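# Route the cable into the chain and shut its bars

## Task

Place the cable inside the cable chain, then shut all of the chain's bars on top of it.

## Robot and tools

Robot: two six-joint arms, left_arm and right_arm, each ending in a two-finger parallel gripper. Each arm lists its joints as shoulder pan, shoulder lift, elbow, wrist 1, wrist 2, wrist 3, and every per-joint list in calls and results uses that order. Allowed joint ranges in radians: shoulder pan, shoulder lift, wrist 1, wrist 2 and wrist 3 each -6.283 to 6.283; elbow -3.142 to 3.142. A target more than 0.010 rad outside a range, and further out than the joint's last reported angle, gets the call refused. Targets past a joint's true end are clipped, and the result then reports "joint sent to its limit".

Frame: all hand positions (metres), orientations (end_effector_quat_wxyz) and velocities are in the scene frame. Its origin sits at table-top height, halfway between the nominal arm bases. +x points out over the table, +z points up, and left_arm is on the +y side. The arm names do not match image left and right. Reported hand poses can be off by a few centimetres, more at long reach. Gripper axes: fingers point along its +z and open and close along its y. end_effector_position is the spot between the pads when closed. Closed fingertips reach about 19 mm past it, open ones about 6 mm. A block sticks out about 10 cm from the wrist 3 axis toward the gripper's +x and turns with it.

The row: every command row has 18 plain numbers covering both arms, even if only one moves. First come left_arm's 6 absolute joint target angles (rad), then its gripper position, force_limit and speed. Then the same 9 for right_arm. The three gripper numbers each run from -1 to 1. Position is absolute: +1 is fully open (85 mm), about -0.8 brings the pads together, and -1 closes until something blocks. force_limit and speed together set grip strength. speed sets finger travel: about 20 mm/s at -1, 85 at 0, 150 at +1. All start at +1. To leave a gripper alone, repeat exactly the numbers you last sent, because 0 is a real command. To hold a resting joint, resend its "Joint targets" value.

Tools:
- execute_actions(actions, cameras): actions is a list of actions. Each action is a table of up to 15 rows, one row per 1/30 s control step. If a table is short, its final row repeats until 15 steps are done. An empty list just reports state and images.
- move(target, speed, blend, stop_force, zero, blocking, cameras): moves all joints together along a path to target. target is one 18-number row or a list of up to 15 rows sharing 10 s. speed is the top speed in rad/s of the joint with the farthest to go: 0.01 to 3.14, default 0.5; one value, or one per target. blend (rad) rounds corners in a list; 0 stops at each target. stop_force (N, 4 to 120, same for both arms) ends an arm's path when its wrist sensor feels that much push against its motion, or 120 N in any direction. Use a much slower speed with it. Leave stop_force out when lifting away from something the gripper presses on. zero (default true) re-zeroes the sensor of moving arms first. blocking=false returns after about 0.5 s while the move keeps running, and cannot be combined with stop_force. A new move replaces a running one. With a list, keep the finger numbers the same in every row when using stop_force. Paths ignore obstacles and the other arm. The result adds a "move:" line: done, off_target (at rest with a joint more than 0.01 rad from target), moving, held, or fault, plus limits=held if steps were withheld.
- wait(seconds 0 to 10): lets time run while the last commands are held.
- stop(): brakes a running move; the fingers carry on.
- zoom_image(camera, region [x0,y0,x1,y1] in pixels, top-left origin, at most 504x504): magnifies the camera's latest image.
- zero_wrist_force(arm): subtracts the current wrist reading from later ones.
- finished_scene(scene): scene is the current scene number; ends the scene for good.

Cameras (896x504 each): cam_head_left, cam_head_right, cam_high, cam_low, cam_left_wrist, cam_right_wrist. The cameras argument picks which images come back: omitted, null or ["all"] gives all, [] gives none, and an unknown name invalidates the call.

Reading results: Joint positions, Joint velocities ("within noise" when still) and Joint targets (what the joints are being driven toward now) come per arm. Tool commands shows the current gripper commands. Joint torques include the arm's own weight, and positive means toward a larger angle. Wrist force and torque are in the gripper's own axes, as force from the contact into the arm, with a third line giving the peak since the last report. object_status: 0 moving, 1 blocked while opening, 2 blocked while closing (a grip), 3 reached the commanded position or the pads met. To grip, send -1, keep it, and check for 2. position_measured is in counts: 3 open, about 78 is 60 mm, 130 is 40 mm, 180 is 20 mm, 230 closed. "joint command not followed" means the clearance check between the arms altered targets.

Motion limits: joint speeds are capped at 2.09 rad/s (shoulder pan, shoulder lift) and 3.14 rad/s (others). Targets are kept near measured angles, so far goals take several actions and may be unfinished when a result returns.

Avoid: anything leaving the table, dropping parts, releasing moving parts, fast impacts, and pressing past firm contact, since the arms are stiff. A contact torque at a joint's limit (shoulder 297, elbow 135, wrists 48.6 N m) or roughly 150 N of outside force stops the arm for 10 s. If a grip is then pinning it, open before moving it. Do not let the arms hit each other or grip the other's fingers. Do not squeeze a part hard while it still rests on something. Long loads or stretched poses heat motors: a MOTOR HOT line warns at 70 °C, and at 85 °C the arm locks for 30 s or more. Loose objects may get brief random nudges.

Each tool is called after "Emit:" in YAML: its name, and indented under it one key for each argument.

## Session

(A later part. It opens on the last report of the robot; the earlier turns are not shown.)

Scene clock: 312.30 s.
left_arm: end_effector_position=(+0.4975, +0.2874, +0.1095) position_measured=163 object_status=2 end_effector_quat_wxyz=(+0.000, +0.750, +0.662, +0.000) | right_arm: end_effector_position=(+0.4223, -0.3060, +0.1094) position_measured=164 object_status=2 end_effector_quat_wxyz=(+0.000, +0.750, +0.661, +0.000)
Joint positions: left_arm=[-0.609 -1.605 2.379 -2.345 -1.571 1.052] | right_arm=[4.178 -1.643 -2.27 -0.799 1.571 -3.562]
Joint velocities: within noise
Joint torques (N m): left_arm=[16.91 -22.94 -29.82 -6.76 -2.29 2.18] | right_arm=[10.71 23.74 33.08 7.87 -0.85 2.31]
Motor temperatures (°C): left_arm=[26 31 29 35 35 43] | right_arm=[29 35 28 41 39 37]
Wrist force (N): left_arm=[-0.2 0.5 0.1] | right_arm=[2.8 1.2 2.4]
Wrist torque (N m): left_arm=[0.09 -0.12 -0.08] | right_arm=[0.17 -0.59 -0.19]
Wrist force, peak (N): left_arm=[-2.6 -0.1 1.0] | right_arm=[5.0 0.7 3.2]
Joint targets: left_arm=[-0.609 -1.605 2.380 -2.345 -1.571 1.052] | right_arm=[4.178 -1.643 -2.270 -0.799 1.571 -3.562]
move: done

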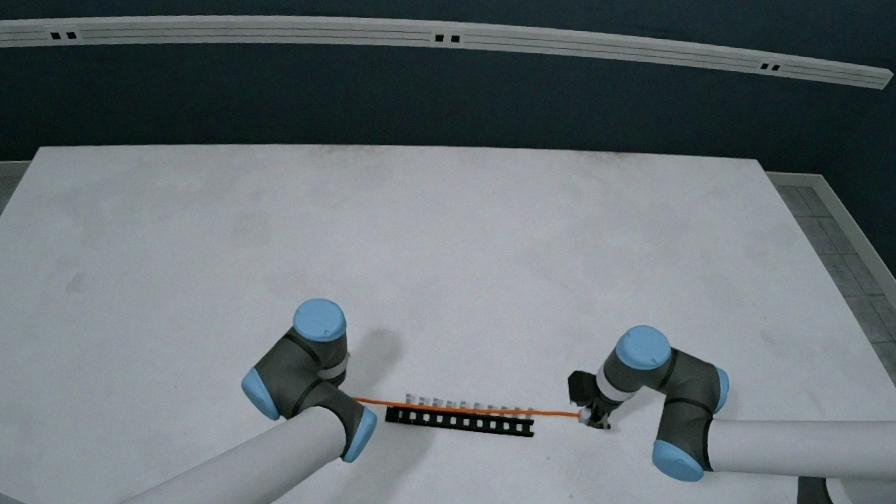

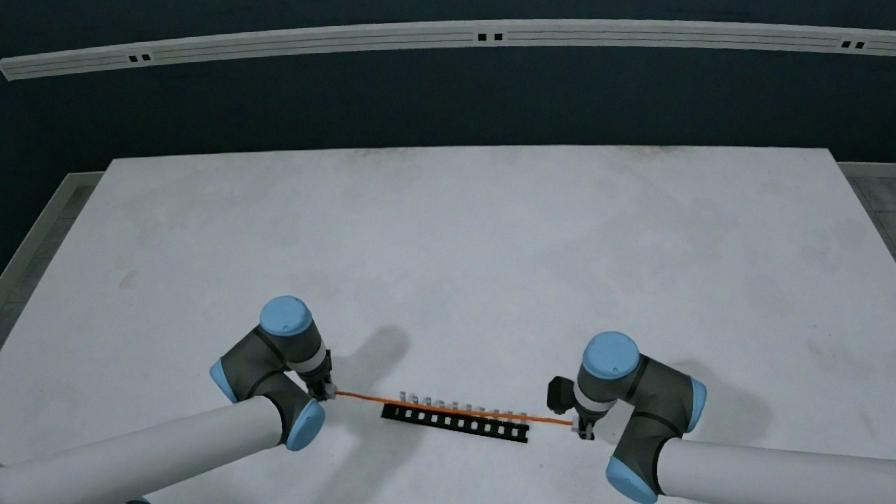

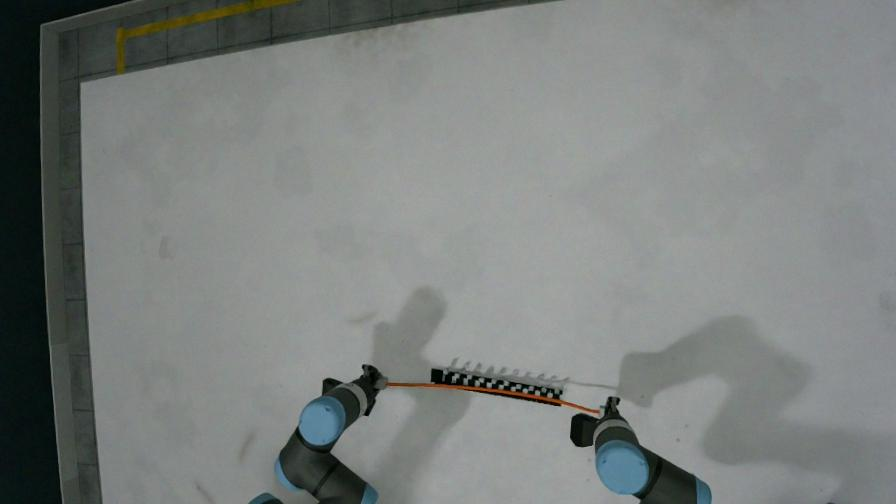

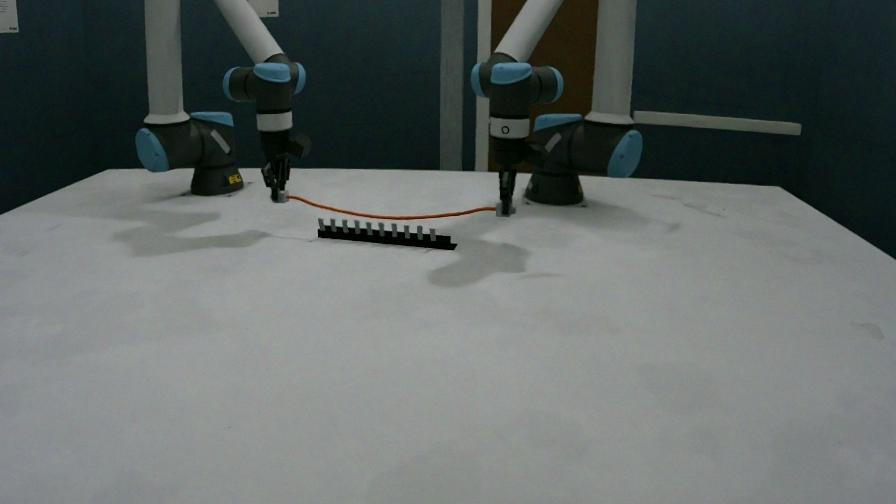

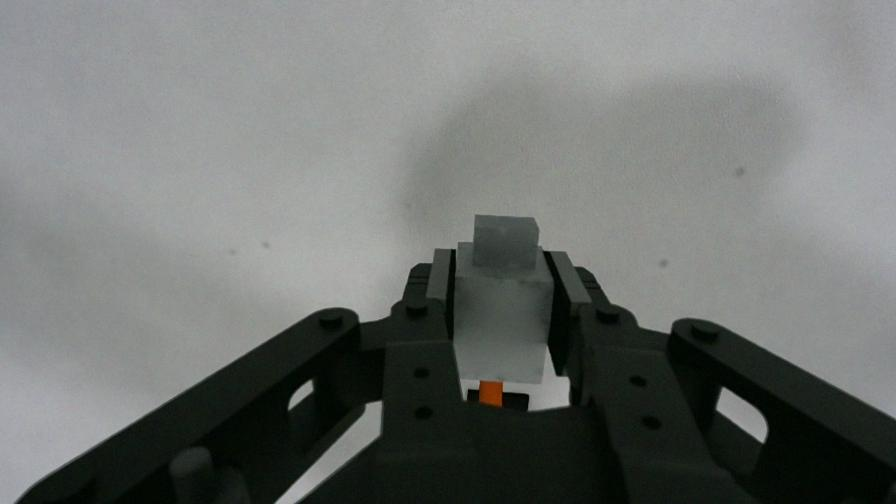

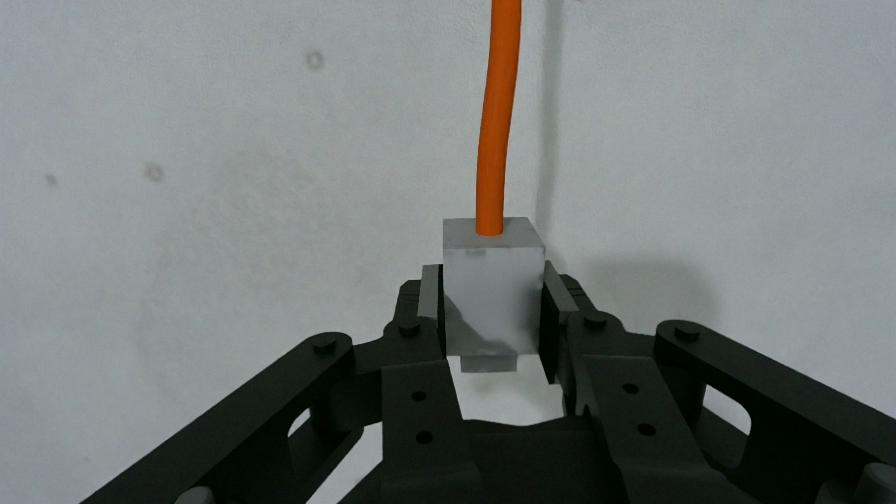

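Emit:
move:
  target: [-0.6032,-1.5539,2.4058,-2.4227,-1.571,1.0584,-0.97,0.3,-1,4.1756,-1.6863,-2.2968,-0.7293,1.571,-3.5646,-0.97,0.3,-1]
  speed: 0.08

Emit:
zoom_image:
  camera: "cam_high"
  region: [370, 330, 640, 450]

Emit:
zoom_image:
  camera: "cam_low"
  region: [260, 170, 520, 290]

Emit:
zoom_image:
  camera: "cam_head_right"
  region: [330, 350, 600, 470]

Scene clock: 327.63 s.
left_arm: end_effector_position=(+0.4979, +0.2910, +0.0794) position_measured=163 object_status=2 end_effector_quat_wxyz=(+0.000, +0.750, +0.662, +0.000) | right_arm: end_effector_position=(+0.4218, -0.3093, +0.0793) position_measured=164 object_status=2 end_effector_quat_wxyz=(+0.000, +0.750, +0.661, +0.000)
Joint positions: left_arm=[-0.603 -1.554 2.406 -2.422 -1.571 1.058] | right_arm=[4.176 -1.686 -2.297 -0.729 1.571 -3.565]
Joint velocities: within noise
Joint torques (N m): left_arm=[20.01 -25.47 -24.68 -6.28 -1.98 2.37] | right_arm=[-13.02 26.53 26.86 6.67 -0.89 -3.13]
Motor temperatures (°C): left_arm=[26 31 29 35 35 43] | right_arm=[29 35 28 41 39 37]
Wrist force (N): left_arm=[-5.1 0.4 1.1] | right_arm=[8.1 1.2 3.3]
Wrist torque (N m): left_arm=[0.10 -0.24 -0.08] | right_arm=[0.16 -0.57 -0.23]
Wrist force, peak (N): left_arm=[-5.2 0.4 0.2] | right_arm=[8.1 1.2 3.3]
Joint targets: left_arm=[-0.603 -1.554 2.406 -2.423 -1.571 1.058] | right_arm=[4.176 -1.686 -2.297 -0.729 1.571 -3.565]
move: done

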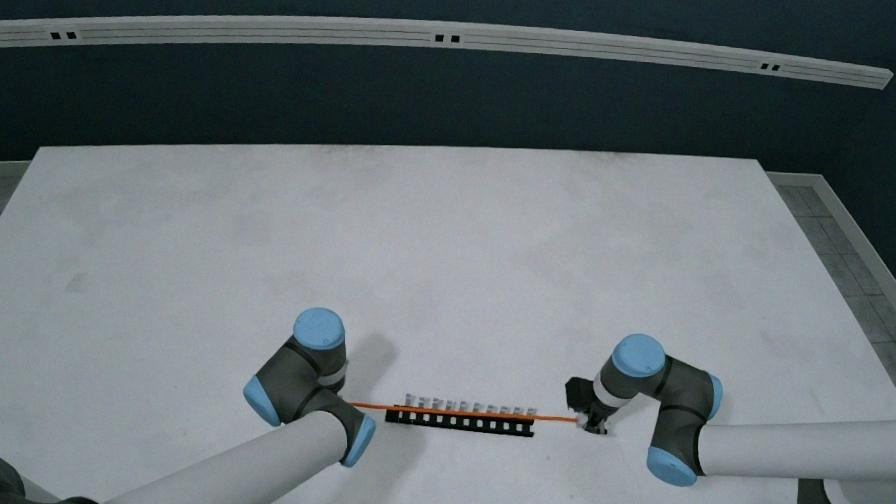

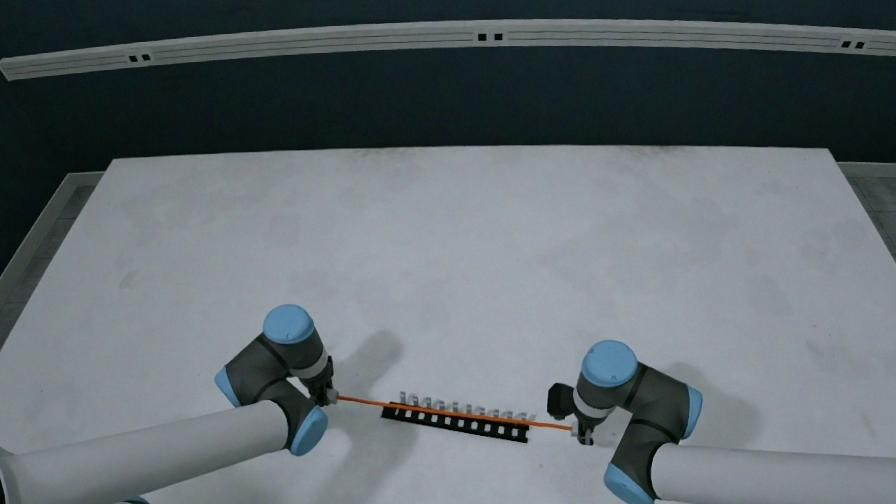

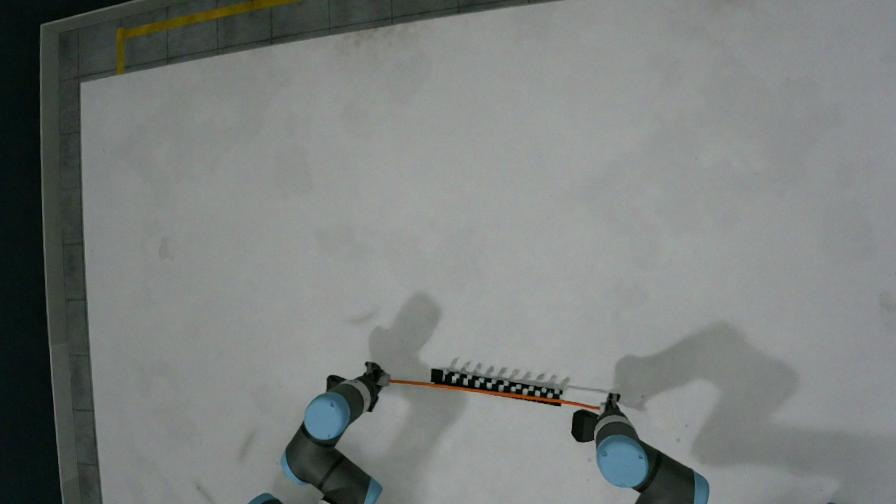

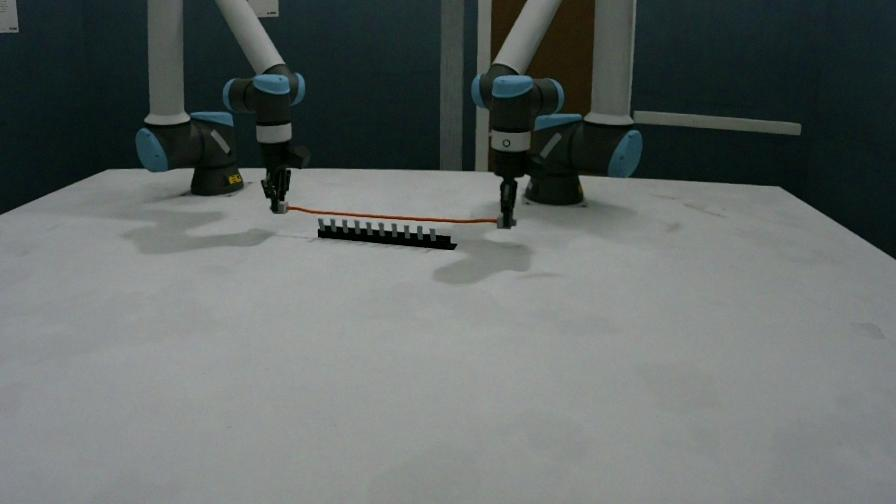

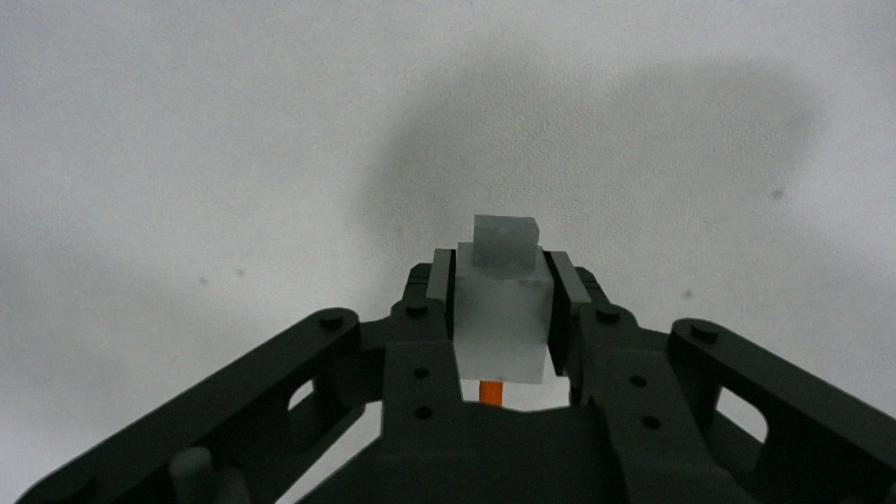

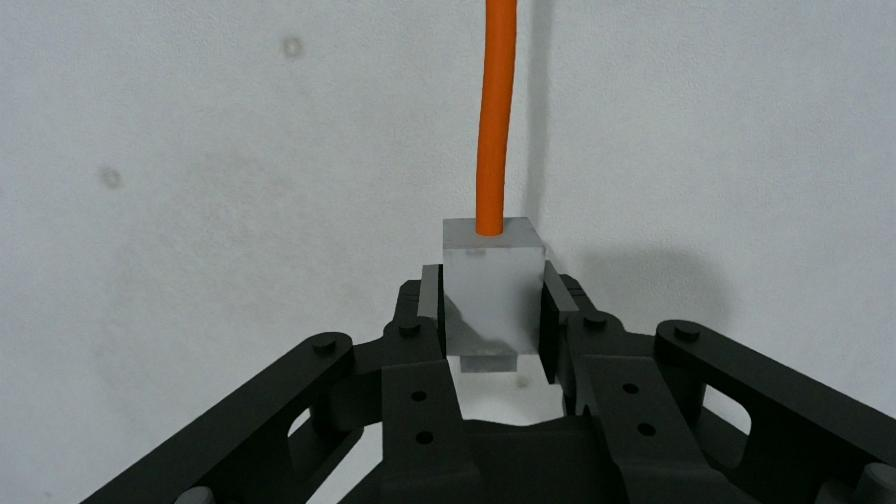

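Scaled by 1.867 from the camera's 896x504 image, which has a finer 1280x720 frame.

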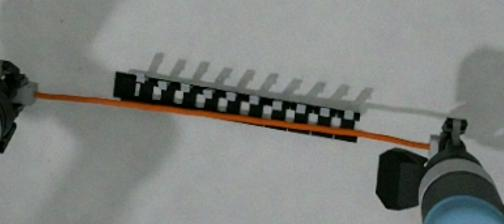

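Scaled by 1.938 from the camera's 896x504 image, which has a finer 1280x720 frame.

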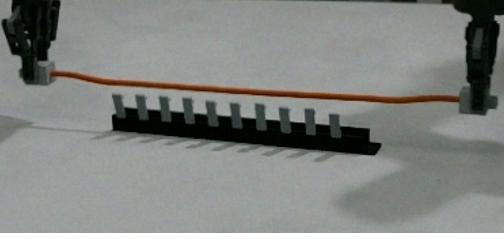

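Scaled by 1.867 from the camera's 896x504 image, which has a finer 1280x720 frame.

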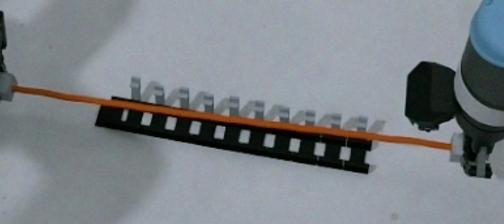

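Emit:
move:
  target: [-0.5985,-1.5415,2.3929,-2.4222,-1.571,1.0891,-0.97,0.3,-1,4.1924,-1.6767,-2.3078,-0.7279,1.571,-3.5218,-0.97,0.3,-1]
  speed: 0.08

Emit:
zoom_image:
  camera: "cam_high"
  region: [370, 330, 640, 450]

Emit:
zoom_image:
  camera: "cam_low"
  region: [260, 170, 520, 290]

Emit:
zoom_image:
  camera: "cam_head_right"
  region: [330, 350, 600, 470]

Scene clock: 348.10 s.
left_arm: end_effector_position=(+0.5049, +0.2888, +0.0793) position_measured=163 object_status=2 end_effector_quat_wxyz=(+0.000, +0.758, +0.652, +0.000) | right_arm: end_effector_position=(+0.4119, -0.3074, +0.0793) position_measured=164 object_status=2 end_effector_quat_wxyz=(+0.000, +0.759, +0.651, +0.000)
Joint positions: left_arm=[-0.599 -1.542 2.393 -2.422 -1.571 1.089] | right_arm=[4.192 -1.677 -2.308 -0.728 1.571 -3.522]
Joint velocities: within noise
Joint torques (N m): left_arm=[17.22 -26.94 -39.74 -1.79 1.04 2.29] | right_arm=[10.75 58.18 28.06 7.3 -0.82 2.97]
Motor temperatures (°C): left_arm=[26 30 29 35 35 42] | right_arm=[29 35 28 41 38 37]
Wrist force (N): left_arm=[-1.3 0.3 0.2] | right_arm=[5.1 1.2 2.3]
Wrist torque (N m): left_arm=[0.08 -0.21 -0.07] | right_arm=[0.19 -0.70 -0.22]
Wrist force, peak (N): left_arm=[-6.2 0.3 1.0] | right_arm=[8.9 0.9 2.7]
Joint targets: left_arm=[-0.599 -1.542 2.393 -2.422 -1.571 1.089] | right_arm=[4.192 -1.677 -2.308 -0.728 1.571 -3.522]
move: done

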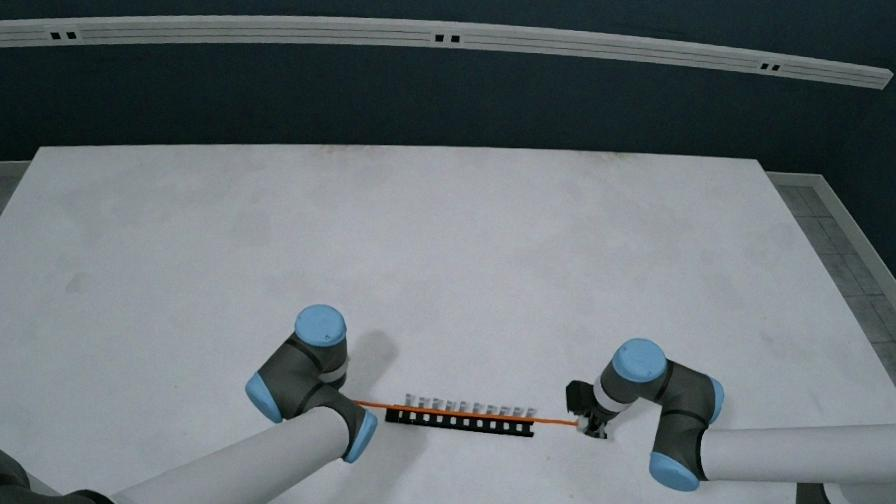

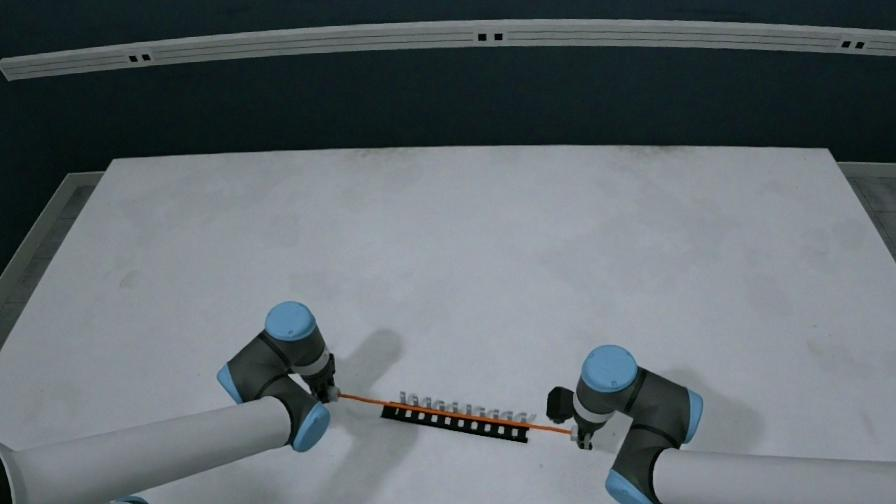

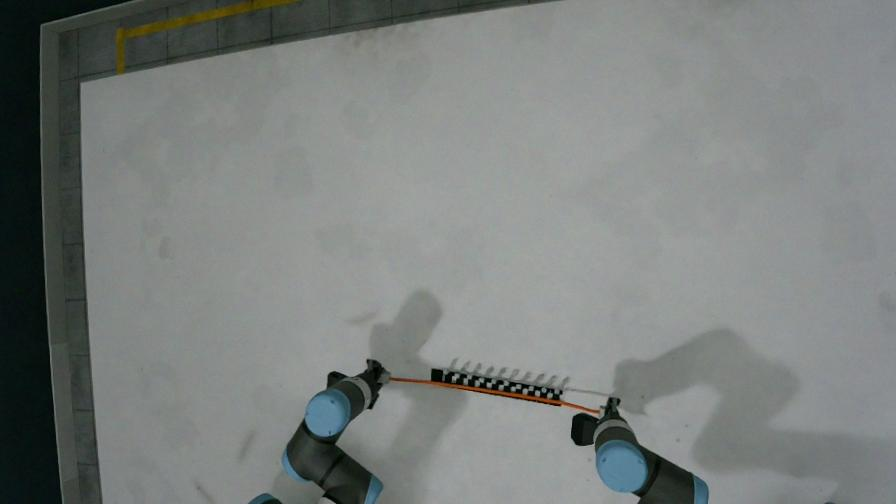

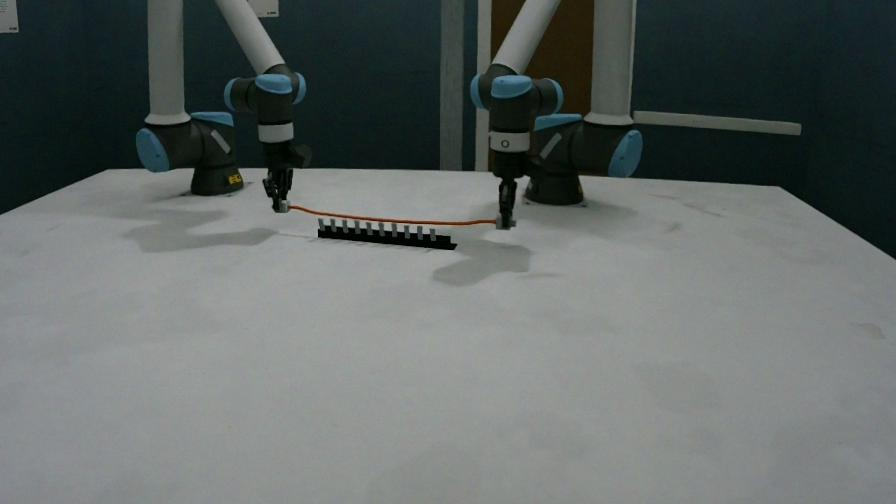

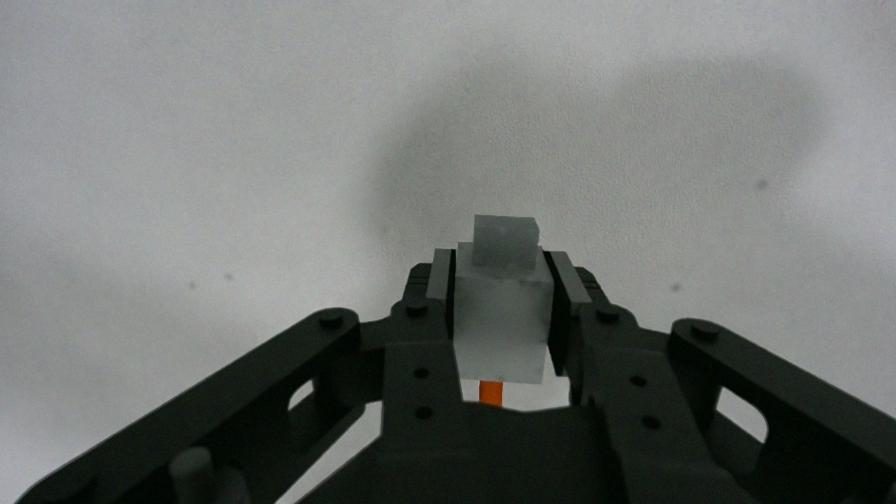

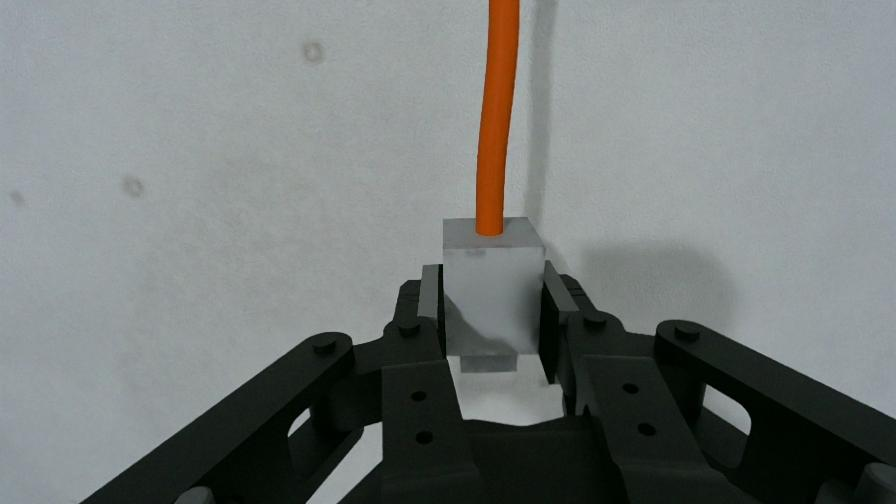

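Scaled by 1.867 from the camera's 896x504 image, which has a finer 1280x720 frame.

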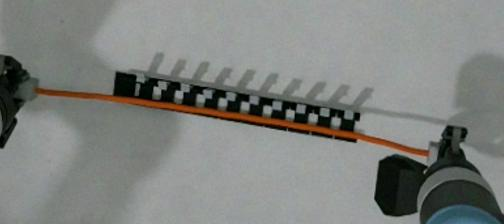

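Scaled by 1.938 from the camera's 896x504 image, which has a finer 1280x720 frame.

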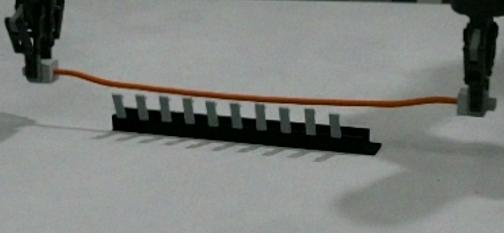

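Scaled by 1.867 from the camera's 896x504 image, which has a finer 1280x720 frame.

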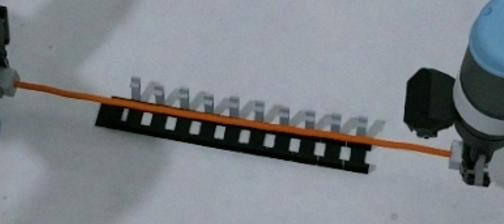

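Emit:
move:
  target: [-0.5985,-1.5137,2.4038,-2.4609,-1.571,1.0891,-0.97,0.3,-1,4.1924,-1.7019,-2.3180,-0.6925,1.571,-3.5218,-0.97,0.3,-1]
  speed: 0.06
  cameras: ["cam_high","cam_head_right","cam_head_left","cam_low"]

Emit:
zoom_image:
  camera: "cam_high"
  region: [370, 330, 640, 450]

Emit:
zoom_image:
  camera: "cam_low"
  region: [310, 200, 470, 260]

Emit:
zoom_image:
  camera: "cam_head_right"
  region: [330, 350, 600, 470]

Emit:
zoom_image:
  camera: "cam_head_left"
  region: [330, 350, 600, 470]

Scene clock: 358.53 s.
left_arm: end_effector_position=(+0.5050, +0.2888, +0.0644) position_measured=163 object_status=2 end_effector_quat_wxyz=(+0.000, +0.758, +0.652, +0.000) | right_arm: end_effector_position=(+0.4118, -0.3074, +0.0644) position_measured=164 object_status=2 end_effector_quat_wxyz=(+0.000, +0.759, +0.651, +0.000)
Joint positions: left_arm=[-0.598 -1.514 2.404 -2.461 -1.571 1.089] | right_arm=[4.192 -1.702 -2.318 -0.693 1.571 -3.522]
Joint velocities: within noise
Joint torques (N m): left_arm=[14.31 -27.42 -25.61 -6.68 3.73 2.14] | right_arm=[11.97 26.28 27.15 7.53 -0.23 2.3]
Motor temperatures (°C): left_arm=[26 30 29 35 35 42] | right_arm=[29 35 28 41 38 37]
Wrist force (N): left_arm=[-1.7 0.1 0.6] | right_arm=[4.8 1.0 3.1]
Wrist torque (N m): left_arm=[0.06 -0.15 -0.06] | right_arm=[0.17 -0.66 -0.23]
Wrist force, peak (N): left_arm=[-2.1 0.0 1.2] | right_arm=[4.9 1.2 3.4]
Joint targets: left_arm=[-0.599 -1.514 2.404 -2.461 -1.571 1.089] | right_arm=[4.192 -1.702 -2.318 -0.692 1.571 -3.522]
move: done
Images, in order (width x height): cam_head_left 896x504, cam_head_right 896x504, cam_high 896x504, cam_low 896x504.

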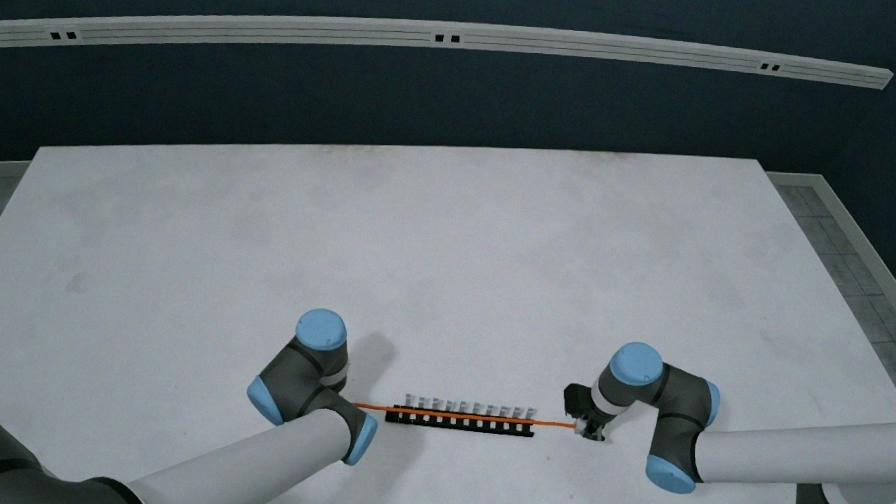

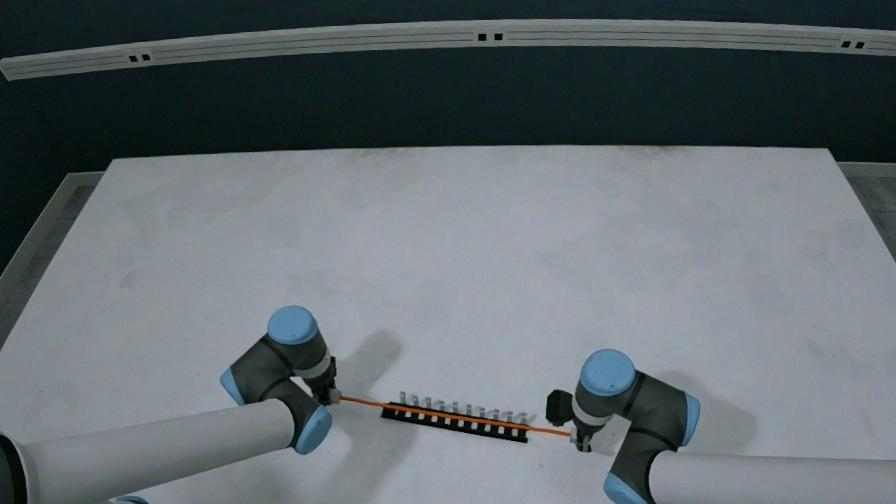

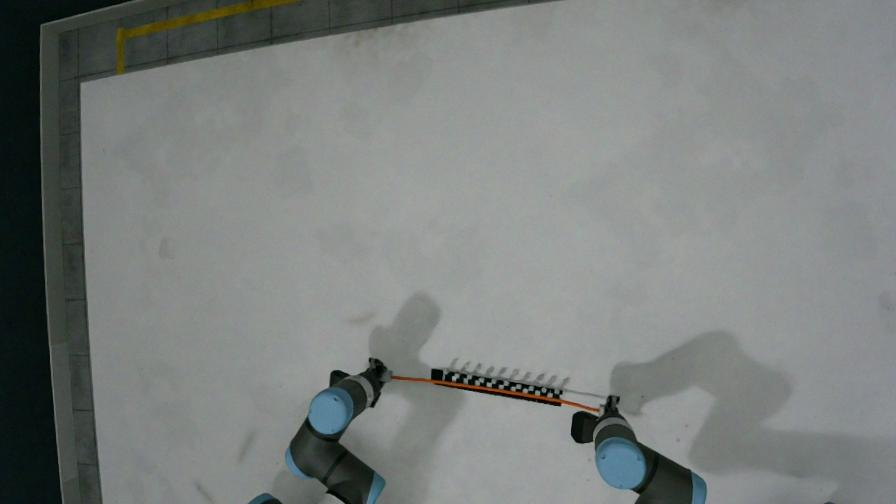

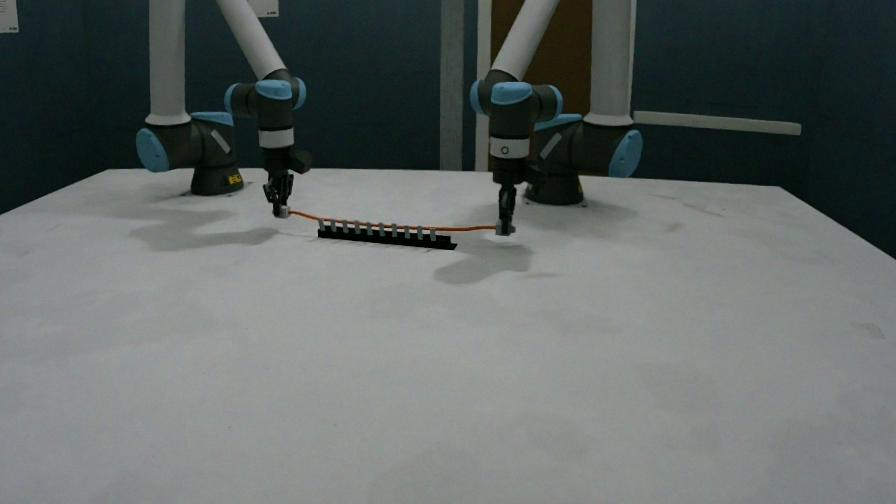

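Scaled by 1.867 from the camera's 896x504 image, which has a finer 1280x720 frame.

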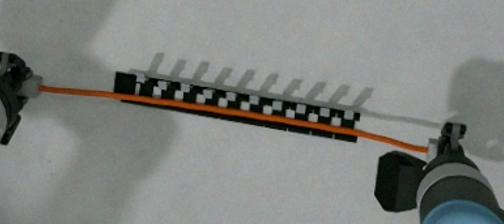

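Scaled by 3.150 from the camera's 896x504 image, which has a finer 1280x720 frame.

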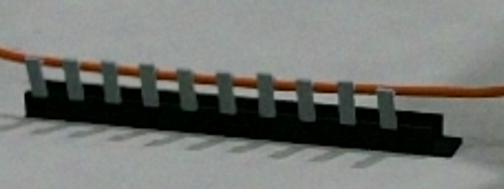

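Scaled by 1.867 from the camera's 896x504 image, which has a finer 1280x720 frame.

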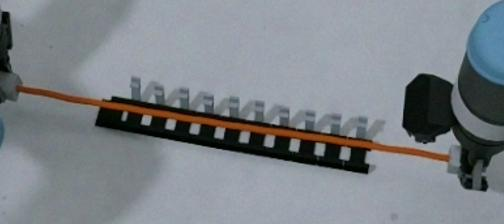

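Scaled by 1.867 from the camera's 896x504 image, which has a finer 1280x720 frame.

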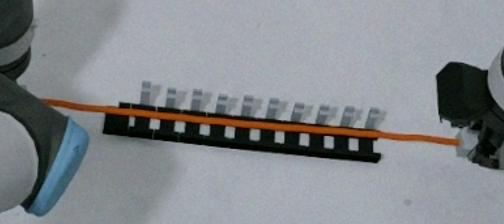

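Emit:
move:
  target: [-0.5985,-1.4748,2.4172,-2.5132,-1.571,1.0891,-0.97,0.3,-1,4.1924,-1.7371,-2.3302,-0.6451,1.571,-3.5218,-0.97,0.3,-1]
  speed: 0.06
  stop_force: 8
  cameras: ["cam_high","cam_head_right","cam_head_left","cam_low"]

Emit:
zoom_image:
  camera: "cam_high"
  region: [370, 330, 640, 450]

Emit:
zoom_image:
  camera: "cam_low"
  region: [310, 200, 470, 260]

Emit:
zoom_image:
  camera: "cam_head_right"
  region: [330, 350, 600, 470]

Emit:
zoom_image:
  camera: "cam_head_left"
  region: [330, 350, 600, 470]

Scene clock: 368.90 s.
left_arm: end_effector_position=(+0.5051, +0.2887, +0.0443) position_measured=163 object_status=2 end_effector_quat_wxyz=(+0.000, +0.758, +0.652, +0.000) | right_arm: end_effector_position=(+0.4118, -0.3074, +0.0443) position_measured=164 object_status=2 end_effector_quat_wxyz=(+0.000, +0.759, +0.651, +0.000)
Joint positions: left_arm=[-0.598 -1.475 2.417 -2.513 -1.571 1.089] | right_arm=[4.192 -1.737 -2.33 -0.645 1.571 -3.522]
Joint velocities: within noise
Joint torques (N m): left_arm=[10.09 -29.36 -25.52 -6.3 3.84 2.22] | right_arm=[6.9 27.27 26.16 7.55 -0.43 2.14]
Motor temperatures (°C): left_arm=[26 30 29 35 35 42] | right_arm=[29 35 28 41 38 37]
Wrist force (N): left_arm=[-1.9 0.8 0.0] | right_arm=[4.7 1.0 2.1]
Wrist torque (N m): left_arm=[0.17 -0.10 -0.06] | right_arm=[0.21 -0.65 -0.24]
Wrist force, peak (N): left_arm=[-2.0 0.1 1.3] | right_arm=[5.0 1.1 3.4]
Joint targets: left_arm=[-0.599 -1.475 2.417 -2.513 -1.571 1.089] | right_arm=[4.192 -1.737 -2.330 -0.645 1.571 -3.522]
move: done
Images, in order (width x height): cam_head_left 896x504, cam_head_right 896x504, cam_high 896x504, cam_low 896x504.

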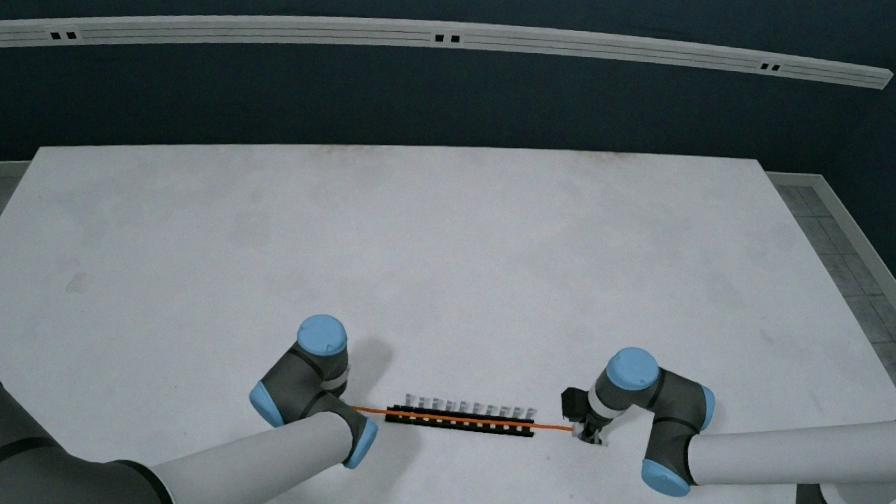

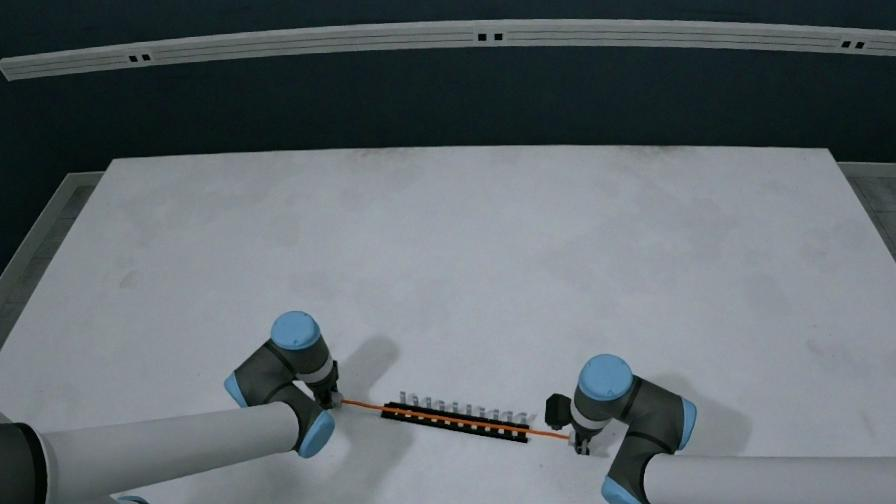

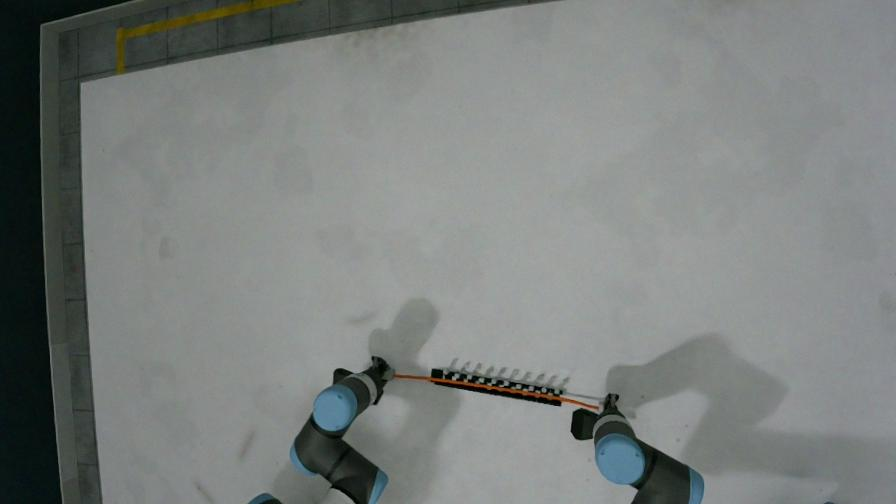

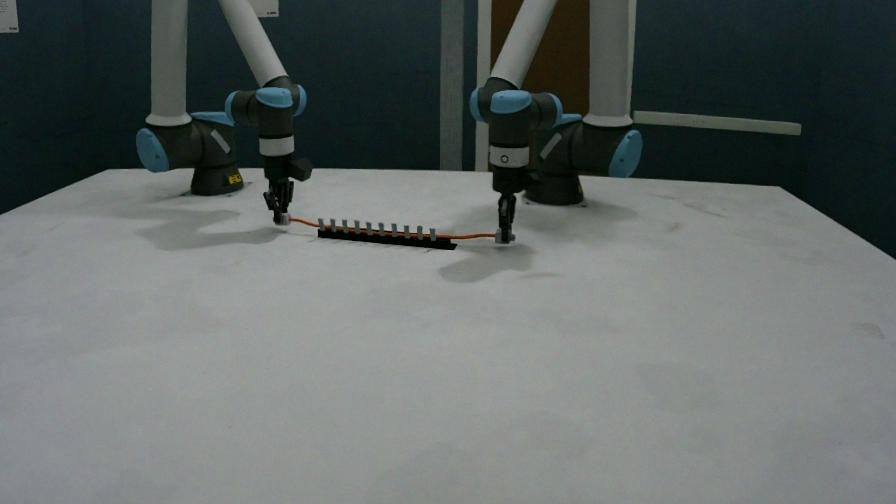

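Scaled by 1.867 from the camera's 896x504 image, which has a finer 1280x720 frame.

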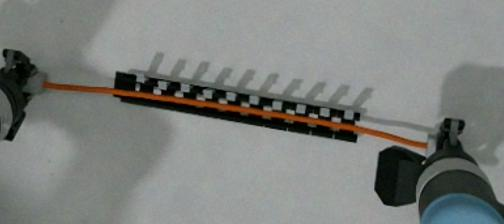

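Scaled by 3.150 from the camera's 896x504 image, which has a finer 1280x720 frame.

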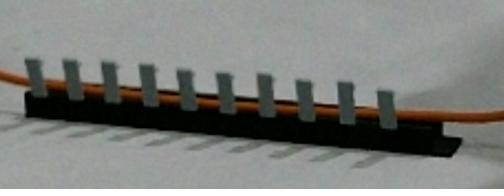

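Scaled by 1.867 from the camera's 896x504 image, which has a finer 1280x720 frame.

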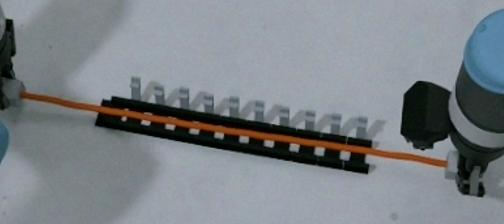

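Scaled by 1.867 from the camera's 896x504 image, which has a finer 1280x720 frame.

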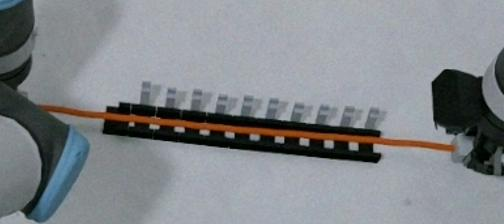

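Emit:
move:
  target: [-0.5985,-1.4286,2.4308,-2.5730,-1.571,1.0891,-0.97,0.3,-1,4.1924,-1.7787,-2.3424,-0.5913,1.571,-3.5218,-0.97,0.3,-1]
  speed: 0.05
  stop_force: 8
  cameras: ["cam_high","cam_head_right","cam_low"]

Emit:
zoom_image:
  camera: "cam_high"
  region: [370, 330, 640, 450]

Emit:
zoom_image:
  camera: "cam_low"
  region: [260, 190, 520, 260]

Emit:
zoom_image:
  camera: "cam_head_right"
  region: [330, 350, 600, 470]

Scene clock: 381.47 s.
left_arm: end_effector_position=(+0.5050, +0.2888, +0.0217) position_measured=163 object_status=2 end_effector_quat_wxyz=(+0.000, +0.758, +0.652, +0.000) | right_arm: end_effector_position=(+0.4118, -0.3074, +0.0236) position_measured=164 object_status=2 end_effector_quat_wxyz=(+0.000, +0.759, +0.651, +0.000)
Joint positions: left_arm=[-0.598 -1.429 2.431 -2.573 -1.571 1.089] | right_arm=[4.192 -1.775 -2.341 -0.596 1.571 -3.522]
Joint velocities: within noise
Joint torques (N m): left_arm=[4.54 -31.83 -24.48 -6.18 0.04 2.11] | right_arm=[5.79 64.28 39.54 2.78 -0.16 2.01]
Motor temperatures (°C): left_arm=[26 30 29 35 35 42] | right_arm=[29 35 28 41 38 37]
Wrist force (N): left_arm=[0.7 0.2 -0.3] | right_arm=[2.4 2.4 2.6]
Wrist torque (N m): left_arm=[0.08 -0.17 -0.06] | right_arm=[0.46 -0.62 -0.23]
Wrist force, peak (N): left_arm=[2.9 -0.2 0.5] | right_arm=[-10.7 -9.4 -48.5]
Joint targets: left_arm=[-0.599 -1.429 2.431 -2.573 -1.571 1.089] | right_arm=[4.192 -1.775 -2.341 -0.596 1.571 -3.522]
move: contact (right_arm)
Images, in order (width x height): cam_head_right 896x504, cam_high 896x504, cam_low 896x504.

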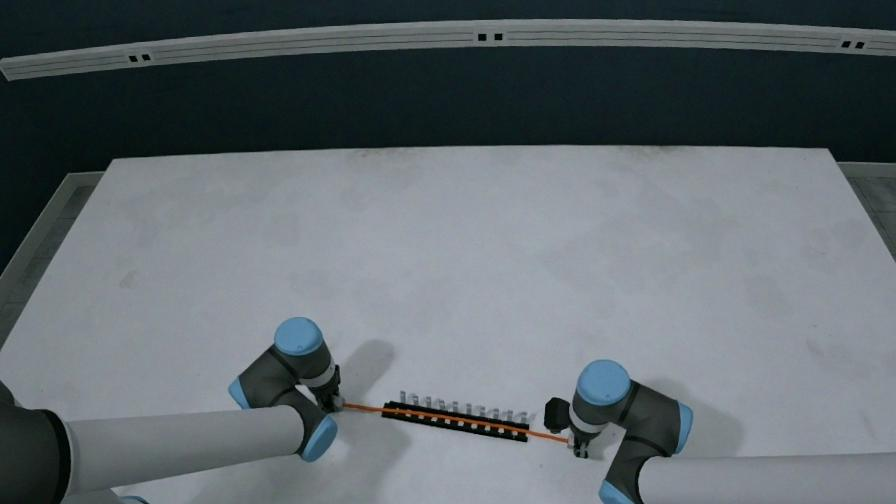

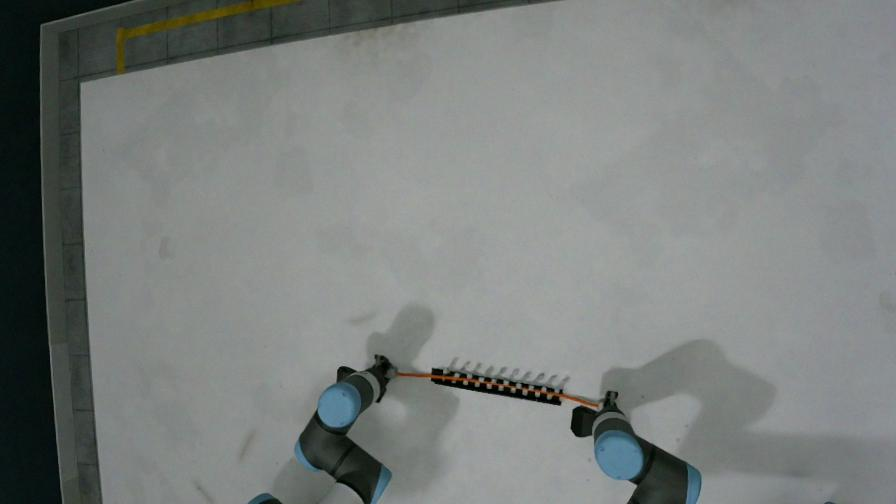

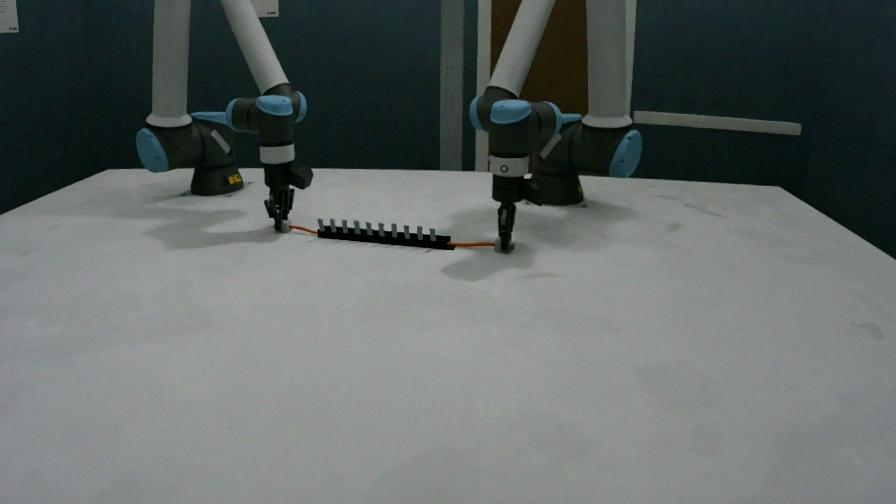

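Scaled by 1.867 from the camera's 896x504 image, which has a finer 1280x720 frame.

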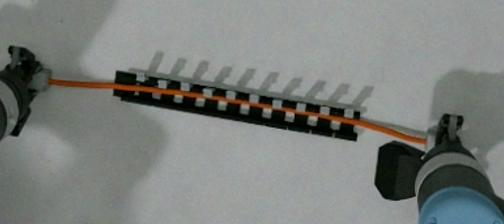

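Scaled by 1.938 from the camera's 896x504 image, which has a finer 1280x720 frame.

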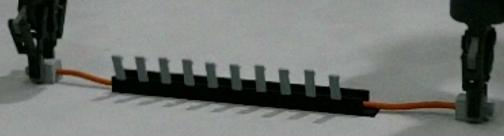

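Scaled by 1.867 from the camera's 896x504 image, which has a finer 1280x720 frame.

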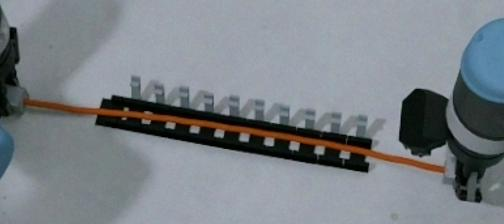

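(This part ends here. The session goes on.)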